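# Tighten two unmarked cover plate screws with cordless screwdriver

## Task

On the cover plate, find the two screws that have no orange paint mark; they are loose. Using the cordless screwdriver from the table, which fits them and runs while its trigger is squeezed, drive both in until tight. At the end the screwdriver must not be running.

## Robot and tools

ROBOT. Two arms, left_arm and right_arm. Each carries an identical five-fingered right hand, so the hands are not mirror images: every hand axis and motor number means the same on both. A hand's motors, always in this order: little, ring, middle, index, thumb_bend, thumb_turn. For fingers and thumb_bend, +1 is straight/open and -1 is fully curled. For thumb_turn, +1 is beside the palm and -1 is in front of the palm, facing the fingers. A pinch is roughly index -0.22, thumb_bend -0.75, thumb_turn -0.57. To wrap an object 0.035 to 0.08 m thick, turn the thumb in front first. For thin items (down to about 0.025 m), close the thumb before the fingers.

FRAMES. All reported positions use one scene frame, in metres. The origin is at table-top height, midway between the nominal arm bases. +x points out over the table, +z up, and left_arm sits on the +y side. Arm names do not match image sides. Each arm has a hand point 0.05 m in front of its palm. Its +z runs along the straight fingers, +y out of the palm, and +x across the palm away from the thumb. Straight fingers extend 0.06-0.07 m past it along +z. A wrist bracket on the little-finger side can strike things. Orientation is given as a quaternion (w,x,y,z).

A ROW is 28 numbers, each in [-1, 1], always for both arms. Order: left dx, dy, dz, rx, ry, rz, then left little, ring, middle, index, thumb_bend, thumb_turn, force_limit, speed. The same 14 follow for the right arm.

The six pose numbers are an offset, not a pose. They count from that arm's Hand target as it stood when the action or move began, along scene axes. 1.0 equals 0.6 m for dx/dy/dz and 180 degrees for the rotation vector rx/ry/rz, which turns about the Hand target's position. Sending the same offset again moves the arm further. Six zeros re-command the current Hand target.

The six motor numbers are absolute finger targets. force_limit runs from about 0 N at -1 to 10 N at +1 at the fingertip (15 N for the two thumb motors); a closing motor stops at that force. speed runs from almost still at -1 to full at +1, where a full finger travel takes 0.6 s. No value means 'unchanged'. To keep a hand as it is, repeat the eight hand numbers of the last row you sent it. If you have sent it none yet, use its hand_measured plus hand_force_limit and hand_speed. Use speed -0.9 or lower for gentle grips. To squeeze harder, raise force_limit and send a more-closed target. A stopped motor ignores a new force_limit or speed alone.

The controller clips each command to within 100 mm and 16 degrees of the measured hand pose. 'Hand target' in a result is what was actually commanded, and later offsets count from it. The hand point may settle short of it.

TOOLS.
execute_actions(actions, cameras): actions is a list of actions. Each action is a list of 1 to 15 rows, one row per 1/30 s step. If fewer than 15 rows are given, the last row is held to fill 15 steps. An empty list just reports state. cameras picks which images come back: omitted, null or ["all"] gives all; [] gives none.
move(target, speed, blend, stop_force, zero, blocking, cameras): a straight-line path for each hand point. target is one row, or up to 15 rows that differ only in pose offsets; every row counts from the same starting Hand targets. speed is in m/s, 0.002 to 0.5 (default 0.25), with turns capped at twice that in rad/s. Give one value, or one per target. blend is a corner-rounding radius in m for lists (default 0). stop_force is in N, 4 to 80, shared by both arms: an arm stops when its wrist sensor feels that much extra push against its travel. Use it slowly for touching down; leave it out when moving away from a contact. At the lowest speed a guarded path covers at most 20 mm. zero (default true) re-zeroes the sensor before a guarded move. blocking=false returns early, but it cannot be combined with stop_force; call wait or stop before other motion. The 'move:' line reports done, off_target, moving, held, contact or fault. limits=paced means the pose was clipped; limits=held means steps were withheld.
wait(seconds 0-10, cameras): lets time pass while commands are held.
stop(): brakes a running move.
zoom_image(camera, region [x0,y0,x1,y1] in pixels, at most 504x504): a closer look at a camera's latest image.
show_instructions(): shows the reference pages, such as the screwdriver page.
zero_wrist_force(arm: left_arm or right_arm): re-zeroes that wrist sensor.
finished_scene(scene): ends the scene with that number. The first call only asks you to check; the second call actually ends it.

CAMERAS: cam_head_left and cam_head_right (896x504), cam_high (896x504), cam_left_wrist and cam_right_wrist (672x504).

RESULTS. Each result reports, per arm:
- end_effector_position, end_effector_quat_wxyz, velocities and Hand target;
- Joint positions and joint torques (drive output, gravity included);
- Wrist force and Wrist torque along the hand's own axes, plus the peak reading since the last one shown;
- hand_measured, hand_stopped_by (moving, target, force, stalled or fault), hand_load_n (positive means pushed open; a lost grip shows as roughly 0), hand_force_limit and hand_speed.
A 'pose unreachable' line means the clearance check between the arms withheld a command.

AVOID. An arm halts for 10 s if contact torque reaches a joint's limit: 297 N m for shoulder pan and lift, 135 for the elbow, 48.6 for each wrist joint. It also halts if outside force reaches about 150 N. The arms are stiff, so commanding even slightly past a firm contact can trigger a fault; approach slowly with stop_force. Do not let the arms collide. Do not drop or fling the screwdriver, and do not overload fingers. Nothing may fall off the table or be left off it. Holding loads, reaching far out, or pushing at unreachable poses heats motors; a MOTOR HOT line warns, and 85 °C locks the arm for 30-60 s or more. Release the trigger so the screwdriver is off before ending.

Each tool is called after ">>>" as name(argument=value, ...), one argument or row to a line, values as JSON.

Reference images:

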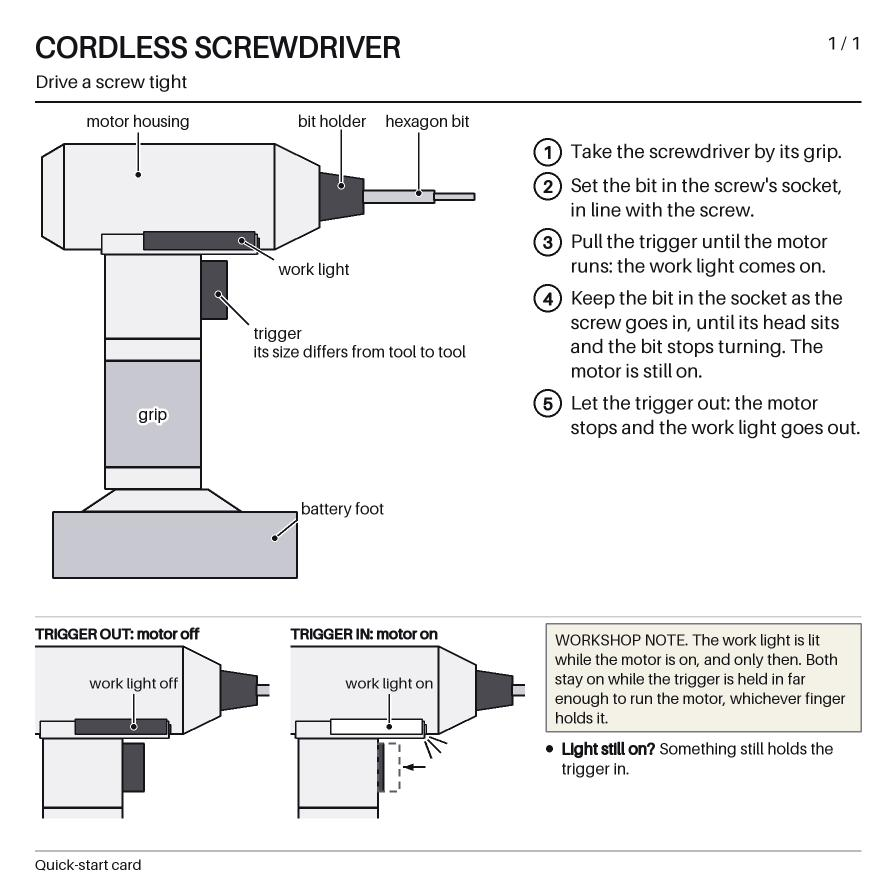

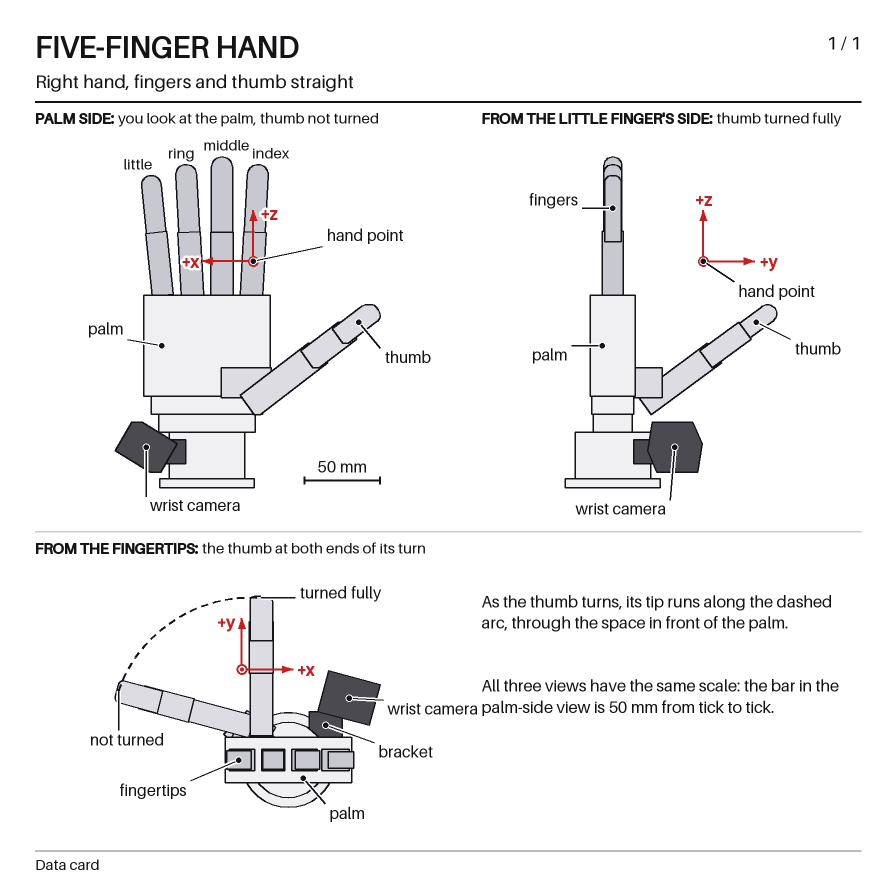

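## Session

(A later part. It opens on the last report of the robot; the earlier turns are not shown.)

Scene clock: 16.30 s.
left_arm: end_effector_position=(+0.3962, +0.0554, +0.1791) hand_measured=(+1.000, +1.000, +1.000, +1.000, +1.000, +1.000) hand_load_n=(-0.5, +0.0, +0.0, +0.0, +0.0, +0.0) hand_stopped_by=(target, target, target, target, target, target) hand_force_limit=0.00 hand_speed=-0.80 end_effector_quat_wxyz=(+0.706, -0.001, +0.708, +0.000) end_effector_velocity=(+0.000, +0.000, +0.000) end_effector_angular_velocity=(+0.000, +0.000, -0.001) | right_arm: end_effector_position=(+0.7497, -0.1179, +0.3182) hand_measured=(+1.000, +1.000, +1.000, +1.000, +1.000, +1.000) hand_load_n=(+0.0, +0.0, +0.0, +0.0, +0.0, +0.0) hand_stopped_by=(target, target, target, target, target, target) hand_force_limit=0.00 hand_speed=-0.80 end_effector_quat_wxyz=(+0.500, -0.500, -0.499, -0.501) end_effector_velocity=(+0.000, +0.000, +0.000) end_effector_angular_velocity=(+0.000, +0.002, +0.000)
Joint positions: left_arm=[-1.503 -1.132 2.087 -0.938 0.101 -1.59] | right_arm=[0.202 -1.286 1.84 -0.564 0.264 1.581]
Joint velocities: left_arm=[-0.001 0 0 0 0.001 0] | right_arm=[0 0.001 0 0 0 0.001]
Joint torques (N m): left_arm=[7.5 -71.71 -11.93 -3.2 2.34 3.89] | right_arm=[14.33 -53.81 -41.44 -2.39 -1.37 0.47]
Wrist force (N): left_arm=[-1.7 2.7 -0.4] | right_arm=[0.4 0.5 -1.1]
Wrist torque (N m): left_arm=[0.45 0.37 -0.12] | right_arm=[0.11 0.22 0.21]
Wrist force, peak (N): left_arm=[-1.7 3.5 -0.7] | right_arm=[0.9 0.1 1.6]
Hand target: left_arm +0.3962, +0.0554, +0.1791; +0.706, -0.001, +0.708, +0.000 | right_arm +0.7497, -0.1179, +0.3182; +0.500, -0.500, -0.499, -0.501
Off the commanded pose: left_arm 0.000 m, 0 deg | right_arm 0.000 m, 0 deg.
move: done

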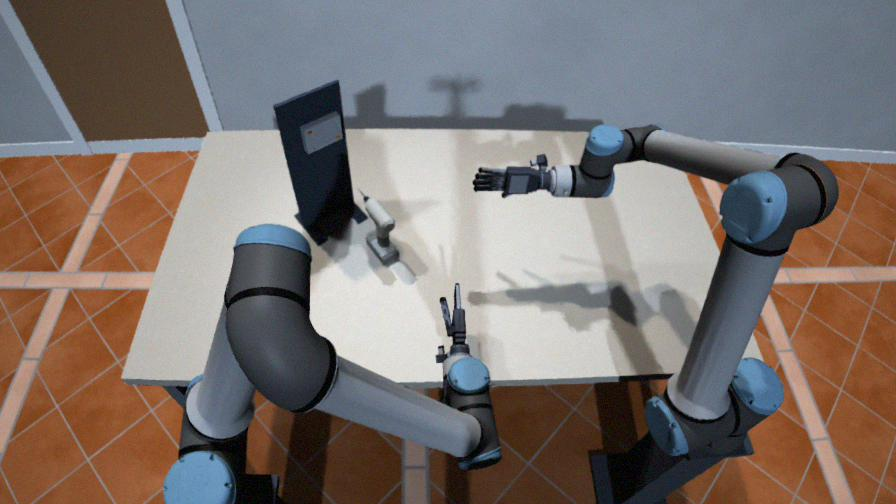

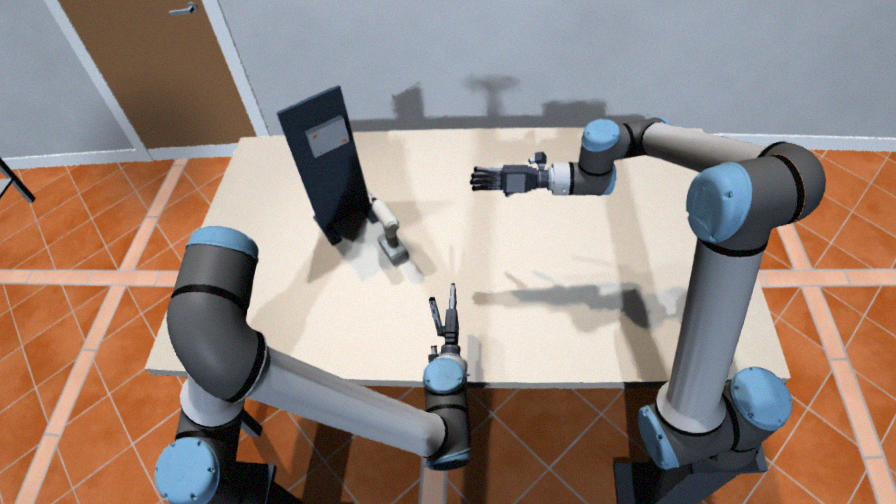

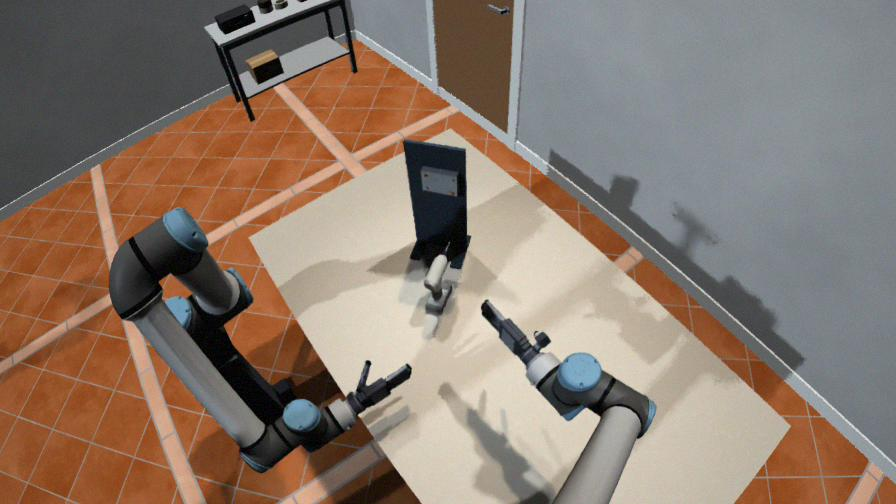

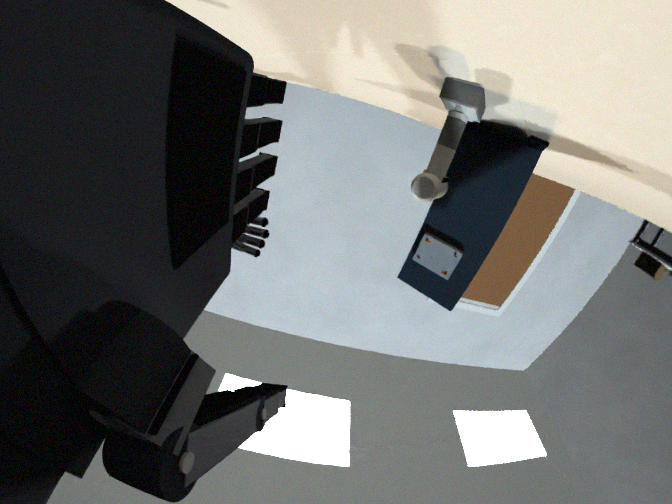

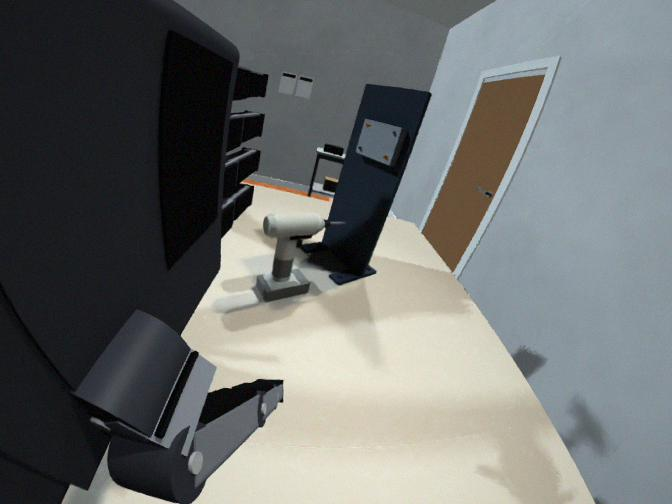

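>>> zoom_image(
  camera="cam_head_left",
  region=[340, 170, 420, 280],
)

>>> zoom_image(
  camera="cam_high",
  region=[400, 225, 490, 325],
)

>>> zoom_image(
  camera="cam_head_left",
  region=[260, 70, 380, 250],
)

Scaled by 4.582.

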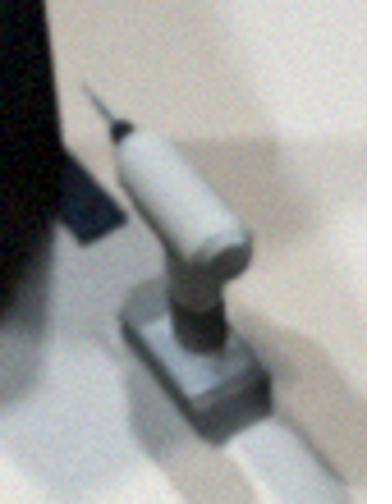

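Scaled by 5.040.

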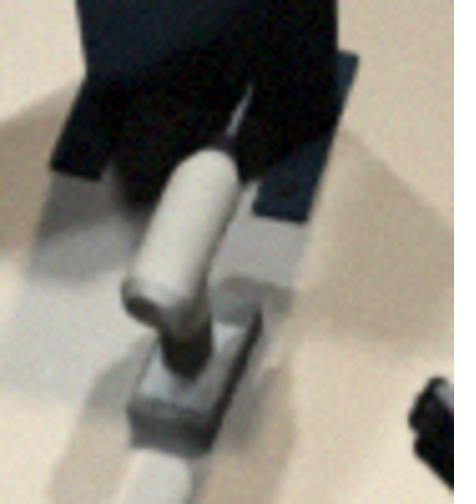

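Scaled by 2.800.

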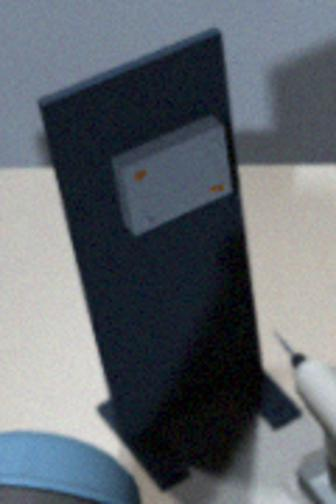

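>>> move(
  target=[0.268, 0.138, -0.095, 0,0,0.189, 1,1,1,1,1,-1,0,-0.3, 0,0,0,0,0,0,1,1,1,1,1,1,0,-0.8],
)

>>> zoom_image(
  camera="cam_right_wrist",
  region=[130, 180, 390, 340],
)

>>> zoom_image(
  camera="cam_head_left",
  region=[340, 170, 460, 330],
)

>>> zoom_image(
  camera="cam_left_wrist",
  region=[200, 0, 560, 360],
)

Scene clock: 21.33 s.
left_arm: end_effector_position=(+0.5571, +0.1380, +0.1218) hand_measured=(+1.000, +1.000, +1.000, +1.000, +1.000, -1.000) hand_load_n=(+0.0, +0.0, +0.0, +0.0, +0.0, +0.0) hand_stopped_by=(target, target, target, target, target, target) hand_force_limit=0.00 hand_speed=-0.30 end_effector_quat_wxyz=(+0.676, -0.208, +0.676, +0.206) end_effector_velocity=(+0.000, -0.001, +0.000) end_effector_angular_velocity=(+0.002, +0.001, -0.003) | right_arm: end_effector_position=(+0.7497, -0.1179, +0.3182) hand_measured=(+1.000, +1.000, +1.000, +1.000, +1.000, +1.000) hand_load_n=(+0.0, +0.0, +0.0, +0.0, +0.0, +0.0) hand_stopped_by=(target, target, target, target, target, target) hand_force_limit=0.00 hand_speed=-0.80 end_effector_quat_wxyz=(+0.500, -0.500, -0.499, -0.501) end_effector_velocity=(+0.000, +0.000, +0.000) end_effector_angular_velocity=(+0.000, -0.001, +0.000)
Joint positions: left_arm=[-1.18 -0.87 1.741 -0.88 -0.17 -1.565] | right_arm=[0.202 -1.286 1.84 -0.564 0.264 1.581]
Joint velocities: left_arm=[-0.001 0 0 0 0.001 0.001] | right_arm=[0 -0.001 0 0 0.001 0]
Joint torques (N m): left_arm=[5.14 -89.93 -13.49 -2.61 -1.47 3.7] | right_arm=[13.78 -54.5 -39.72 0.9 -0.54 -2.39]
Wrist force (N): left_arm=[-1.6 2.6 0.2] | right_arm=[0.2 0.4 -1.0]
Wrist torque (N m): left_arm=[0.40 0.35 -0.12] | right_arm=[0.09 0.24 0.19]
Wrist force, peak (N): left_arm=[-2.2 2.9 -1.9] | right_arm=[0.6 0.9 -1.0]
Hand target: left_arm +0.5571, +0.1380, +0.1218; +0.676, -0.208, +0.676, +0.206 | right_arm +0.7497, -0.1179, +0.3182; +0.500, -0.500, -0.499, -0.501
Off the commanded pose: left_arm 0.000 m, 0 deg | right_arm 0.000 m, 0 deg.
move: done

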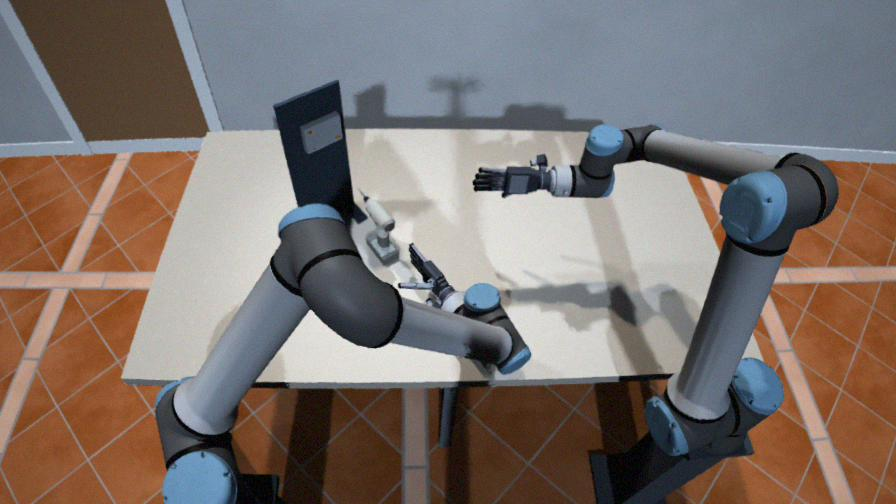

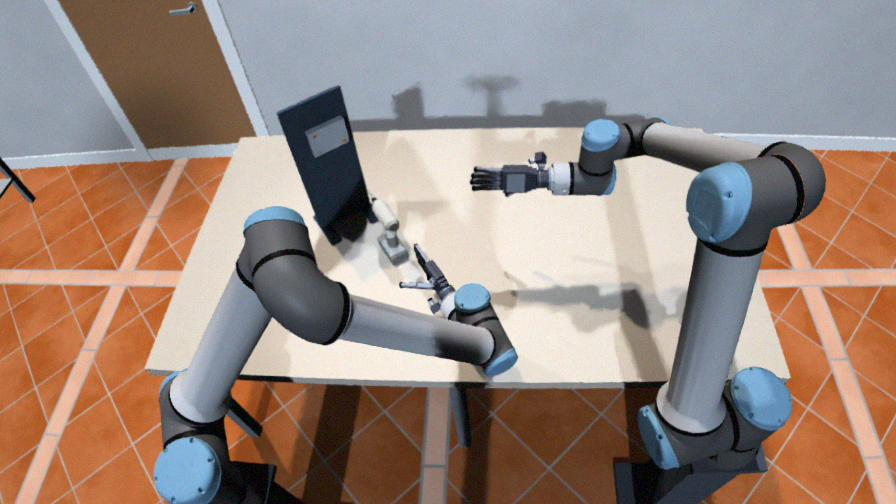

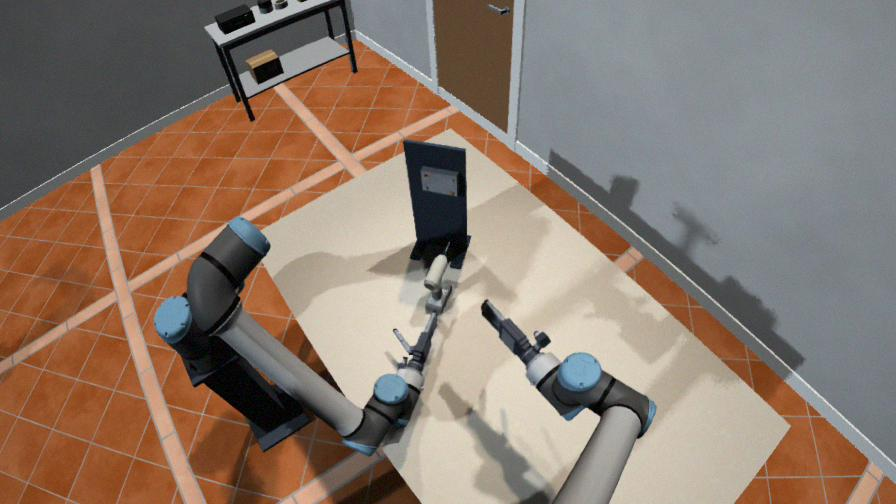

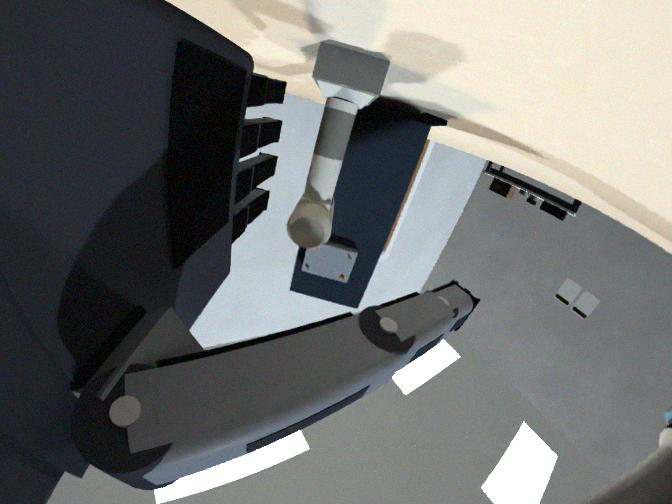

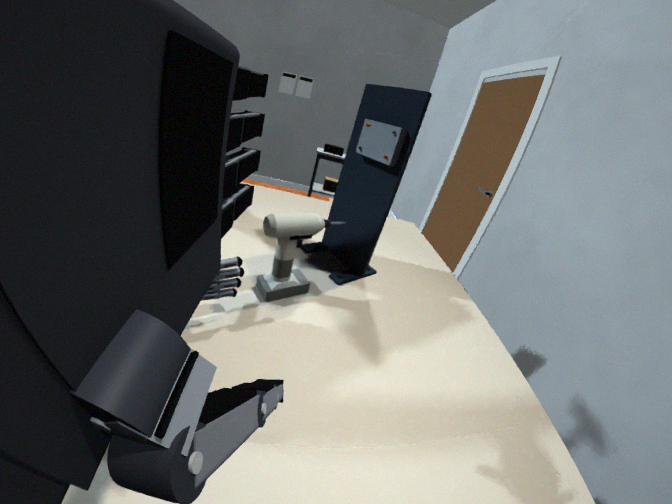

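Scaled by 1.938 from the camera's 672x504 image, which has a finer 960x720 frame.

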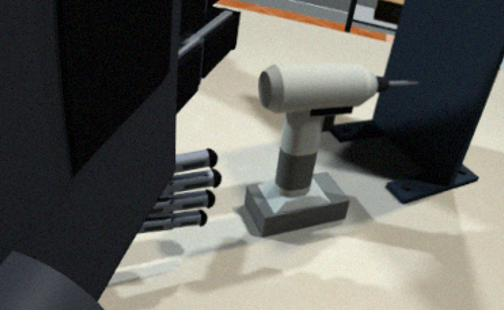

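Scaled by 3.150.

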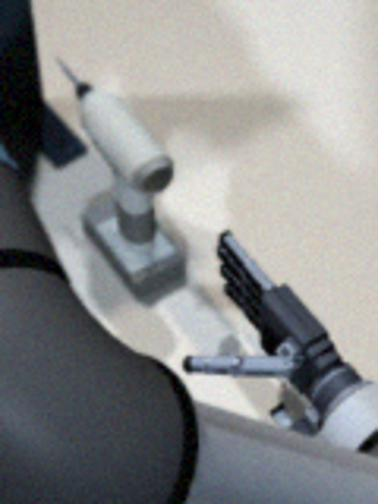

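Scaled by 1.400 from the camera's 672x504 image, which has a finer 960x720 frame.

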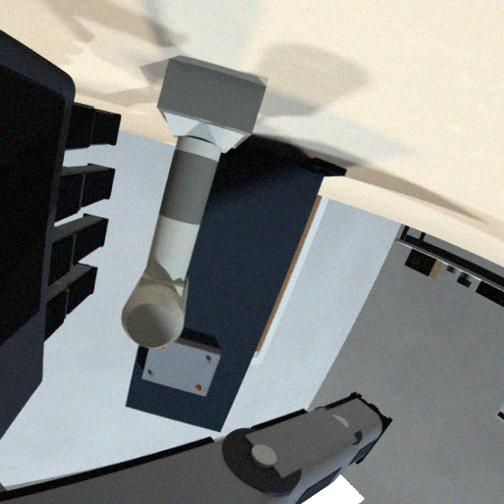

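>>> move(
  target=[0.166, 0.112, 0.003, 0,0,0, 1,1,1,1,1,-1,0,-0.3, 0,0,0,0,0,0,1,1,1,1,1,1,0,-0.8],
  speed=0.12,
  stop_force=8,
  cameras=["cam_head_left","cam_left_wrist","cam_right_wrist"],
)

>>> zoom_image(
  camera="cam_right_wrist",
  region=[200, 180, 390, 320],
)

>>> zoom_image(
  camera="cam_head_left",
  region=[340, 170, 460, 330],
)

Scene clock: 24.07 s.
left_arm: end_effector_position=(+0.6569, +0.2051, +0.1237) hand_measured=(+1.000, +1.000, +1.000, +1.000, +1.000, -1.000) hand_load_n=(+0.0, +0.0, +0.0, +0.0, +0.0, -0.5) hand_stopped_by=(target, target, target, target, target, target) hand_force_limit=0.00 hand_speed=-0.30 end_effector_quat_wxyz=(+0.676, -0.208, +0.676, +0.206) end_effector_velocity=(+0.000, +0.001, +0.000) end_effector_angular_velocity=(+0.000, +0.000, +0.001) | right_arm: end_effector_position=(+0.7497, -0.1179, +0.3182) hand_measured=(+1.000, +1.000, +1.000, +1.000, +1.000, +1.000) hand_load_n=(+0.0, +0.0, +0.0, +0.0, +0.0, +0.0) hand_stopped_by=(target, target, target, target, target, target) hand_force_limit=0.00 hand_speed=-0.80 end_effector_quat_wxyz=(+0.500, -0.500, -0.499, -0.501) end_effector_velocity=(+0.000, +0.000, +0.000) end_effector_angular_velocity=(+0.000, +0.000, +0.000)
Joint positions: left_arm=[-1.024 -0.858 1.714 -0.9 -0.014 -1.529] | right_arm=[0.202 -1.286 1.84 -0.564 0.264 1.581]
Joint velocities: left_arm=[0.001 0 0 0 0 0.001] | right_arm=[0 0 0 0 0 0]
Joint torques (N m): left_arm=[6.62 -93.39 -15.24 -2.17 1.02 2.56] | right_arm=[14.77 -55.46 -36.21 -0.72 -0.27 -2.17]
Wrist force (N): left_arm=[-1.5 3.0 -1.0] | right_arm=[0.4 0.5 -0.7]
Wrist torque (N m): left_arm=[0.52 0.39 -0.10] | right_arm=[0.10 0.19 0.22]
Wrist force, peak (N): left_arm=[-1.4 3.3 -1.5] | right_arm=[0.3 0.7 -1.1]
Hand target: left_arm +0.6569, +0.2051, +0.1237; +0.676, -0.208, +0.676, +0.206 | right_arm +0.7497, -0.1179, +0.3182; +0.500, -0.500, -0.499, -0.501
Off the commanded pose: left_arm 0.000 m, 0 deg | right_arm 0.000 m, 0 deg.
move: done
Images, in order (width x height): cam_head_left 896x504, cam_left_wrist 672x504, cam_right_wrist 672x504.

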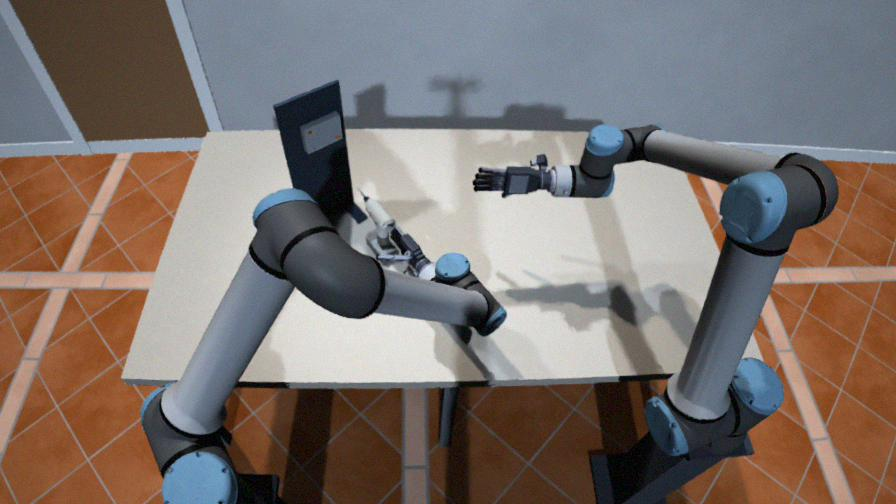

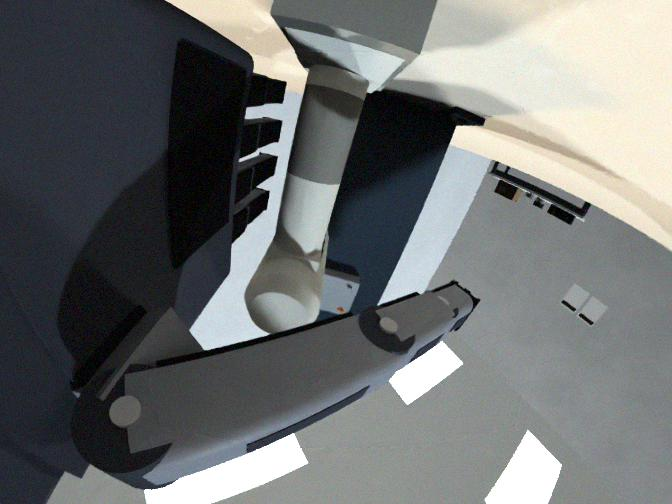

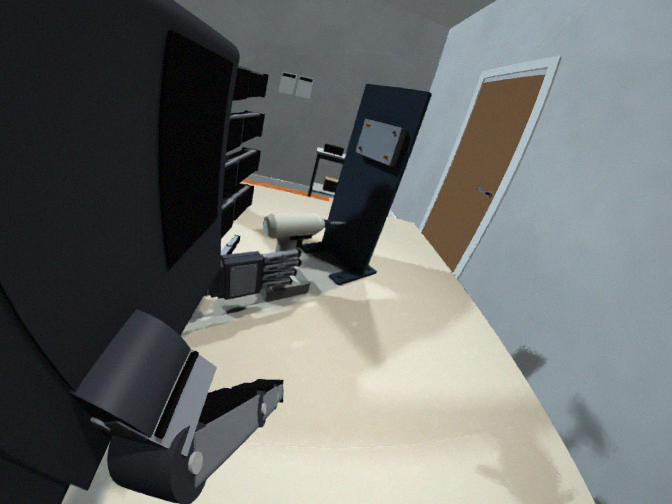

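Scaled by 2.653 from the camera's 672x504 image, which has a finer 960x720 frame.

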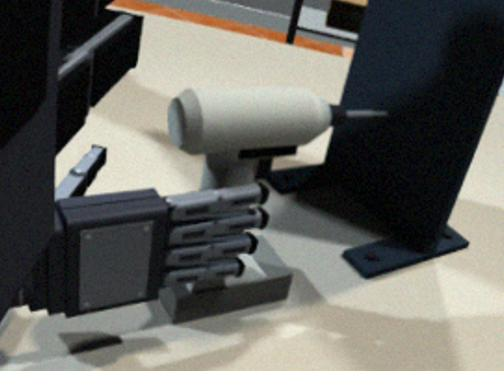

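Scaled by 3.150.

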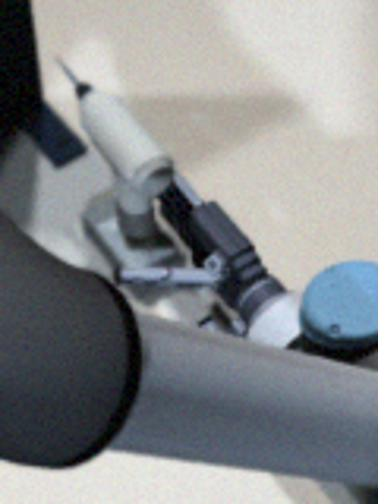

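>>> move(
  target=[0.1106, 0.0746, 0.0, 0,0,0, 1,1,1,1,1,-1,0,-0.3, 0,0,0,0,0,0,1,1,1,1,1,1,0,-0.8],
  speed=0.08,
  stop_force=6,
  cameras=["cam_head_left","cam_left_wrist","cam_right_wrist"],
)

>>> zoom_image(
  camera="cam_right_wrist",
  region=[200, 180, 390, 320],
)

>>> zoom_image(
  camera="cam_head_left",
  region=[340, 170, 460, 330],
)

Scene clock: 26.03 s.
left_arm: end_effector_position=(+0.7234, +0.2499, +0.1237) hand_measured=(+1.000, +1.000, +1.000, +1.000, +1.000, -1.000) hand_load_n=(+0.0, +0.0, +0.0, +0.5, +0.0, +0.0) hand_stopped_by=(target, target, target, target, target, target) hand_force_limit=0.00 hand_speed=-0.30 end_effector_quat_wxyz=(+0.676, -0.208, +0.676, +0.206) end_effector_velocity=(+0.000, +0.000, +0.000) end_effector_angular_velocity=(+0.002, +0.002, +0.000) | right_arm: end_effector_position=(+0.7497, -0.1179, +0.3182) hand_measured=(+1.000, +1.000, +1.000, +1.000, +1.000, +1.000) hand_load_n=(+0.0, +0.0, +0.0, +0.0, +0.0, +0.0) hand_stopped_by=(target, target, target, target, target, target) hand_force_limit=0.00 hand_speed=-0.80 end_effector_quat_wxyz=(+0.500, -0.500, -0.499, -0.501) end_effector_velocity=(+0.000, +0.000, -0.001) end_effector_angular_velocity=(+0.000, +0.001, +0.000)
Joint positions: left_arm=[-0.923 -0.829 1.652 -0.811 0.087 -1.585] | right_arm=[0.202 -1.286 1.84 -0.564 0.264 1.581]
Joint velocities: left_arm=[0 0 0 0.001 0 0.002] | right_arm=[0 0.001 0 0.001 0 0]
Joint torques (N m): left_arm=[-14.75 -60.24 -39.09 3.13 -2.15 -3.64] | right_arm=[14.44 -55.74 -33.69 -1.82 -0.09 -2.31]
Wrist force (N): left_arm=[-1.3 3.0 0.0] | right_arm=[0.4 0.6 -0.6]
Wrist torque (N m): left_arm=[0.47 0.32 -0.12] | right_arm=[0.10 0.20 0.21]
Wrist force, peak (N): left_arm=[-1.3 3.3 -1.4] | right_arm=[0.0 0.8 -1.1]
Hand target: left_arm +0.7234, +0.2498, +0.1237; +0.676, -0.208, +0.676, +0.206 | right_arm +0.7497, -0.1179, +0.3182; +0.500, -0.500, -0.499, -0.501
Off the commanded pose: left_arm 0.000 m, 0 deg | right_arm 0.000 m, 0 deg.
move: done
Images, in order (width x height): cam_head_left 896x504, cam_left_wrist 672x504, cam_right_wrist 672x504.

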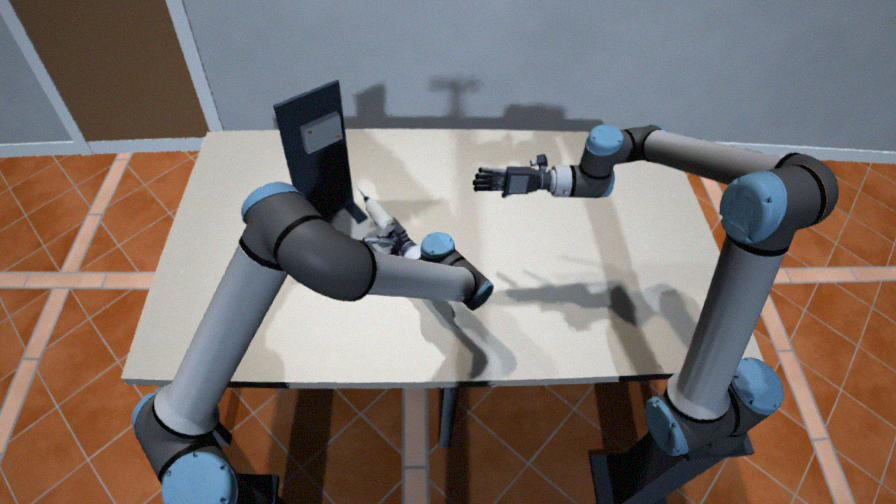

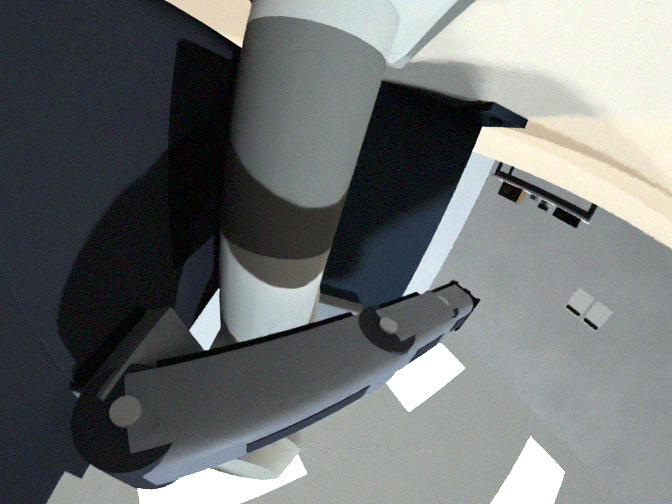

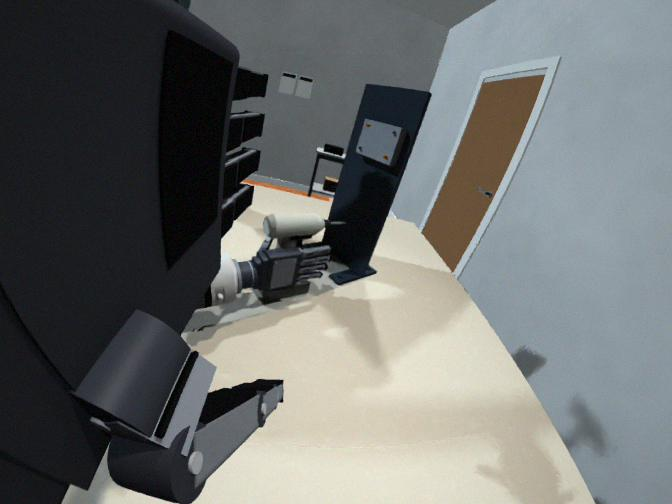

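Scaled by 2.653 from the camera's 672x504 image, which has a finer 960x720 frame.

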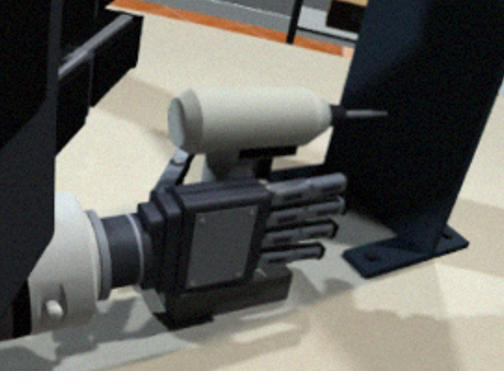

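Scaled by 3.150.

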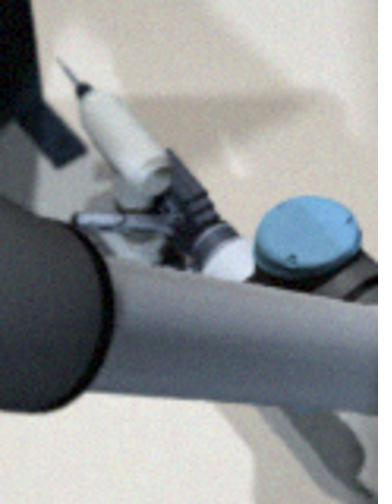

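>>> move(
  target=[-0.014, 0.0207, 0.0, 0,0,0, 1,1,1,1,1,-1,0,-0.3, 0,0,0,0,0,0,1,1,1,1,1,1,0,-0.8],
  speed=0.02,
  stop_force=4,
  cameras=["cam_head_left","cam_left_wrist","cam_right_wrist"],
)

Scene clock: 28.03 s.
left_arm: end_effector_position=(+0.7150, +0.2623, +0.1237) hand_measured=(+1.000, +1.000, +1.000, +1.000, +1.000, -1.000) hand_load_n=(+0.0, +0.0, +0.0, +0.0, +0.0, +0.0) hand_stopped_by=(target, target, target, target, target, target) hand_force_limit=0.00 hand_speed=-0.30 end_effector_quat_wxyz=(+0.676, -0.208, +0.676, +0.206) end_effector_velocity=(+0.000, +0.000, -0.001) end_effector_angular_velocity=(+0.000, +0.000, -0.001) | right_arm: end_effector_position=(+0.7497, -0.1179, +0.3182) hand_measured=(+1.000, +1.000, +1.000, +1.000, +1.000, +1.000) hand_load_n=(+0.0, +0.0, +0.0, +0.0, +0.0, +0.0) hand_stopped_by=(target, target, target, target, target, target) hand_force_limit=0.00 hand_speed=-0.80 end_effector_quat_wxyz=(+0.500, -0.500, -0.499, -0.501) end_effector_velocity=(+0.000, +0.000, +0.000) end_effector_angular_velocity=(+0.000, -0.001, +0.000)
Joint positions: left_arm=[-0.921 -0.845 1.685 -0.829 0.089 -1.585] | right_arm=[0.202 -1.286 1.84 -0.564 0.264 1.581]
Joint velocities: left_arm=[0 0.001 0 0 0.001 0] | right_arm=[0 0 0 -0.001 0 0]
Joint torques (N m): left_arm=[-2.92 -59.67 -39.91 -2.8 0.3 4.35] | right_arm=[12.73 -56.32 -31.71 -2.96 0.4 -2.16]
Wrist force (N): left_arm=[-1.6 3.0 0.0] | right_arm=[0.0 1.0 -0.6]
Wrist torque (N m): left_arm=[0.47 0.36 -0.13] | right_arm=[0.15 0.25 0.20]
Wrist force, peak (N): left_arm=[-1.7 3.3 -0.3] | right_arm=[0.3 0.9 -1.2]
Hand target: left_arm +0.7150, +0.2623, +0.1237; +0.676, -0.208, +0.676, +0.206 | right_arm +0.7497, -0.1179, +0.3182; +0.500, -0.500, -0.499, -0.501
Off the commanded pose: left_arm 0.000 m, 0 deg | right_arm 0.000 m, 0 deg.
move: done
Images, in order (width x height): cam_head_left 896x504, cam_left_wrist 672x504, cam_right_wrist 672x504.

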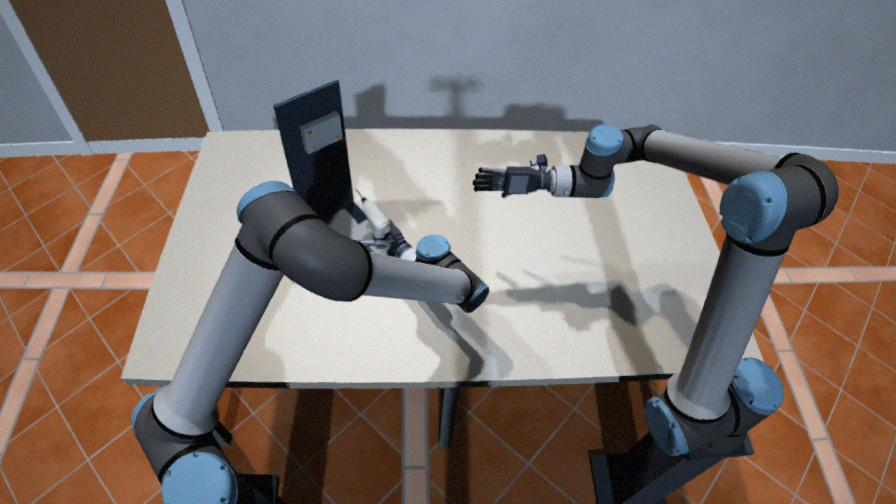

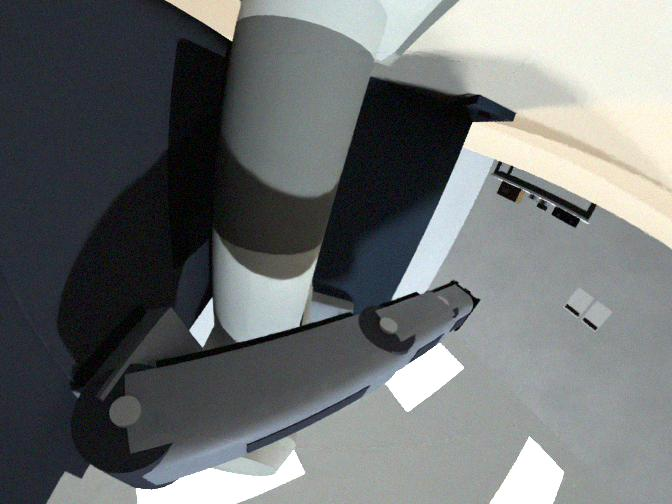

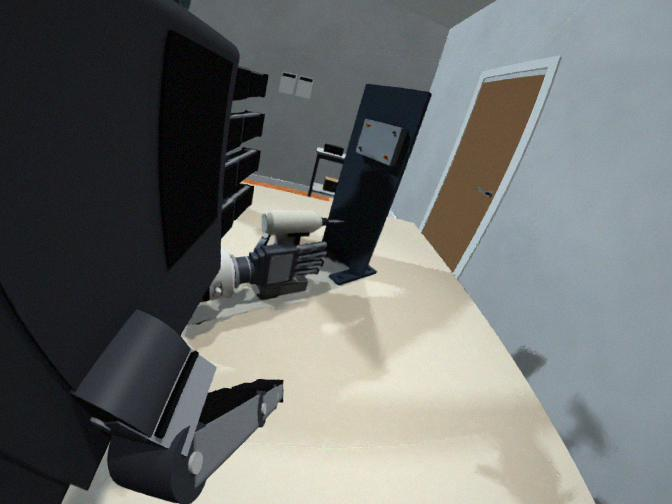

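>>> move(
  target=[0,0,0, 0,0,0, 1,1,1,1,-1,-1,-0.75,-0.75, 0,0,0,0,0,0,1,1,1,1,1,1,0,-0.8],
  cameras=["cam_left_wrist","cam_right_wrist"],
)

Scene clock: 33.80 s.
left_arm: end_effector_position=(+0.7150, +0.2623, +0.1237) hand_measured=(+1.000, +1.000, +1.000, +1.000, -0.420, -1.000) hand_load_n=(+0.0, +0.0, +0.0, +0.0, +0.0, -0.5) hand_stopped_by=(target, target, target, target, moving, target) hand_force_limit=-0.75 hand_speed=-0.75 end_effector_quat_wxyz=(+0.676, -0.208, +0.676, +0.206) end_effector_velocity=(+0.000, +0.001, +0.000) end_effector_angular_velocity=(-0.001, -0.001, +0.001) | right_arm: end_effector_position=(+0.7497, -0.1179, +0.3182) hand_measured=(+1.000, +1.000, +1.000, +1.000, +1.000, +1.000) hand_load_n=(+0.0, +0.0, +0.0, +0.0, +0.0, +0.0) hand_stopped_by=(target, target, target, target, target, target) hand_force_limit=0.00 hand_speed=-0.80 end_effector_quat_wxyz=(+0.500, -0.500, -0.499, -0.501) end_effector_velocity=(+0.000, +0.000, +0.001) end_effector_angular_velocity=(+0.000, -0.001, +0.000)
Joint positions: left_arm=[-0.921 -0.845 1.685 -0.829 0.089 -1.585] | right_arm=[0.202 -1.286 1.84 -0.564 0.264 1.581]
Joint velocities: left_arm=[0.001 0 0 0 0 -0.001] | right_arm=[0 -0.001 0 0 0 0]
Joint torques (N m): left_arm=[-11.66 -60.25 -27.67 2.61 -0.68 -0.94] | right_arm=[13.81 -57.85 -32.74 -2.86 0.71 -1.88]
Wrist force (N): left_arm=[-1.6 3.0 -0.4] | right_arm=[0.2 0.4 -0.9]
Wrist torque (N m): left_arm=[0.50 0.37 -0.12] | right_arm=[0.10 0.24 0.20]
Wrist force, peak (N): left_arm=[-2.0 3.2 0.1] | right_arm=[0.3 0.8 -1.1]
Hand target: left_arm +0.7150, +0.2623, +0.1237; +0.676, -0.208, +0.676, +0.206 | right_arm +0.7497, -0.1179, +0.3182; +0.500, -0.500, -0.499, -0.501
Off the commanded pose: left_arm 0.000 m, 0 deg | right_arm 0.000 m, 0 deg.
move: moving (left_arm; no rest 5 s after the path's end)
Images, in order (width x height): cam_left_wrist 672x504, cam_right_wrist 672x504.

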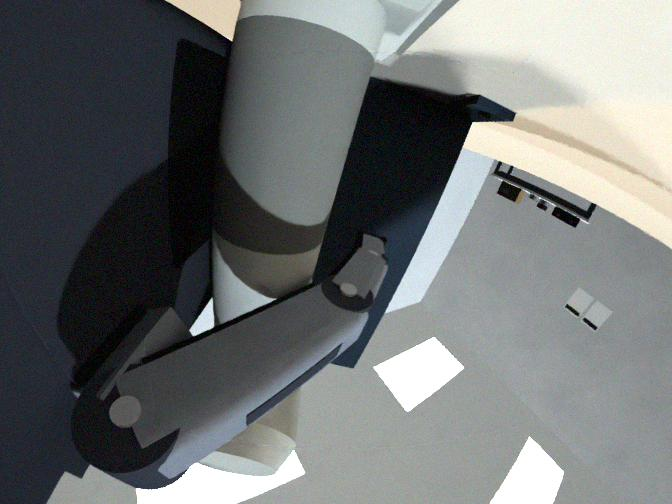

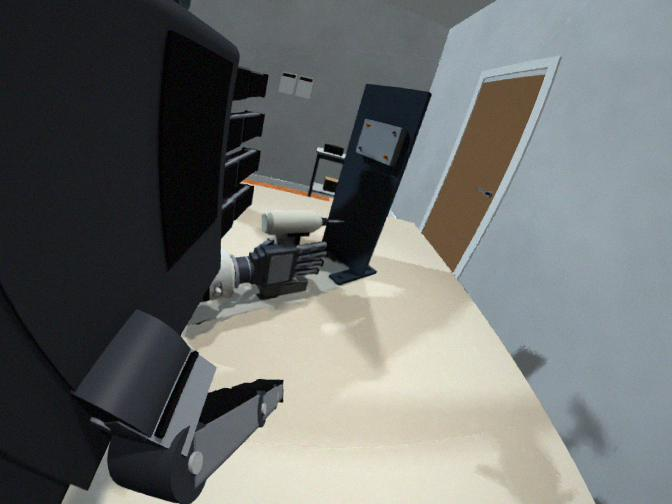

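>>> wait(
  seconds=2.5,
  cameras=["cam_left_wrist"],
)

Scene clock: 36.37 s.
left_arm: end_effector_position=(+0.7150, +0.2623, +0.1237) hand_measured=(+1.000, +1.000, +1.000, +1.000, -0.944, -1.000) hand_load_n=(+0.0, +0.0, +0.0, +0.0, +2.0, +0.5) hand_stopped_by=(target, target, target, target, force, target) hand_force_limit=-0.75 hand_speed=-0.75 end_effector_quat_wxyz=(+0.676, -0.208, +0.676, +0.206) end_effector_velocity=(+0.000, +0.000, +0.000) end_effector_angular_velocity=(+0.000, +0.000, +0.000) | right_arm: end_effector_position=(+0.7497, -0.1179, +0.3182) hand_measured=(+1.000, +1.000, +1.000, +1.000, +1.000, +1.000) hand_load_n=(+0.5, +0.0, +0.0, +0.0, +0.0, +0.0) hand_stopped_by=(target, target, target, target, target, target) hand_force_limit=0.00 hand_speed=-0.80 end_effector_quat_wxyz=(+0.500, -0.500, -0.499, -0.501) end_effector_velocity=(+0.000, +0.000, -0.001) end_effector_angular_velocity=(+0.000, +0.000, +0.000)
Joint positions: left_arm=[-0.921 -0.845 1.685 -0.829 0.089 -1.585] | right_arm=[0.202 -1.286 1.84 -0.564 0.264 1.581]
Joint velocities: left_arm=[0 0 0 0 0.001 0] | right_arm=[0 0.001 0 0 0 0]
Joint torques (N m): left_arm=[-10.41 -58.74 -22.16 2.77 -0.61 -2.48] | right_arm=[14.02 -58.28 -33.42 -2.74 0.57 -1.82]
Wrist force (N): left_arm=[-2.0 3.7 -1.6] | right_arm=[0.3 0.5 -1.0]
Wrist torque (N m): left_arm=[0.55 0.41 -0.24] | right_arm=[0.12 0.22 0.21]
Wrist force, peak (N): left_arm=[-2.2 3.9 -1.3] | right_arm=[0.4 1.0 -0.9]
Hand target: left_arm +0.7150, +0.2623, +0.1237; +0.676, -0.208, +0.676, +0.206 | right_arm +0.7497, -0.1179, +0.3182; +0.500, -0.500, -0.499, -0.501
Off the commanded pose: left_arm 0.000 m, 0 deg | right_arm 0.000 m, 0 deg.
wait: 2.50 s; at rest by 2.07 s
Images, in order (width x height): cam_left_wrist 672x504.

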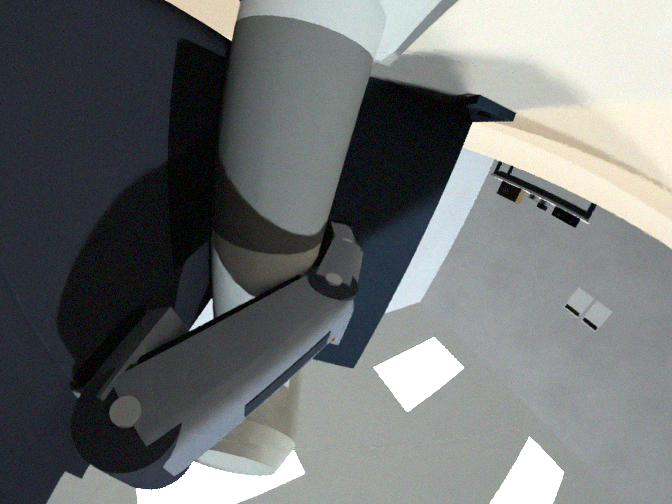

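>>> move(
  target=[0,0,0, 0,0,0, -1,-1,-1,1,-1,-1,-0.6,-0.65, 0,0,0,0,0,0,1,1,1,1,1,1,0,-0.8],
  cameras=["cam_left_wrist","cam_right_wrist"],
)

>>> zoom_image(
  camera="cam_right_wrist",
  region=[200, 180, 390, 320],
)

Scene clock: 39.57 s.
left_arm: end_effector_position=(+0.7150, +0.2623, +0.1237) hand_measured=(-0.612, -0.592, -0.222, +1.000, -0.944, -1.000) hand_load_n=(+1.5, +0.0, +5.0, +0.0, +2.5, +0.0) hand_stopped_by=(force, force, force, target, force, target) hand_force_limit=-0.60 hand_speed=-0.65 end_effector_quat_wxyz=(+0.676, -0.208, +0.676, +0.206) end_effector_velocity=(+0.000, +0.000, +0.000) end_effector_angular_velocity=(+0.000, +0.000, -0.001) | right_arm: end_effector_position=(+0.7497, -0.1179, +0.3182) hand_measured=(+1.000, +1.000, +1.000, +1.000, +1.000, +1.000) hand_load_n=(+0.0, +0.0, +0.0, +0.0, +0.0, +0.0) hand_stopped_by=(target, target, target, target, target, target) hand_force_limit=0.00 hand_speed=-0.80 end_effector_quat_wxyz=(+0.500, -0.500, -0.499, -0.501) end_effector_velocity=(+0.000, +0.000, -0.001) end_effector_angular_velocity=(+0.000, +0.001, +0.000)
Joint positions: left_arm=[-0.921 -0.845 1.685 -0.829 0.089 -1.585] | right_arm=[0.202 -1.286 1.84 -0.564 0.264 1.581]
Joint velocities: left_arm=[0 0 0 0 0 0.001] | right_arm=[0 0.001 0 0 0 0]
Joint torques (N m): left_arm=[-10.58 -60.25 -17.19 2.33 -0.89 -2.44] | right_arm=[13.62 -58.93 -34.38 -2.77 0.54 -1.53]
Wrist force (N): left_arm=[-1.1 2.5 -1.0] | right_arm=[0.5 0.5 -0.9]
Wrist torque (N m): left_arm=[0.46 0.27 -0.19] | right_arm=[0.10 0.19 0.21]
Wrist force, peak (N): left_arm=[-2.0 4.2 -1.7] | right_arm=[0.3 0.9 -1.0]
Hand target: left_arm +0.7150, +0.2623, +0.1237; +0.676, -0.208, +0.676, +0.206 | right_arm +0.7497, -0.1179, +0.3182; +0.500, -0.500, -0.499, -0.501
Off the commanded pose: left_arm 0.000 m, 0 deg | right_arm 0.000 m, 0 deg.
move: done
Images, in order (width x height): cam_left_wrist 672x504, cam_right_wrist 672x504.

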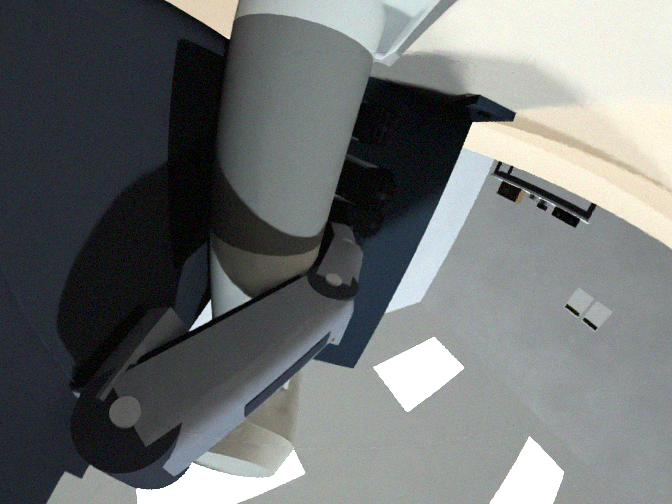

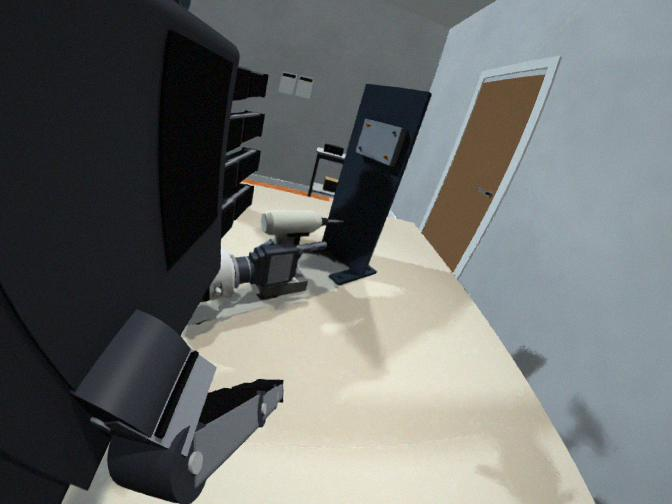

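Scaled by 2.653 from the camera's 672x504 image, which has a finer 960x720 frame.

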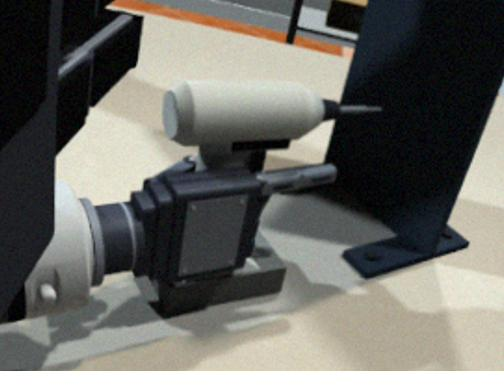

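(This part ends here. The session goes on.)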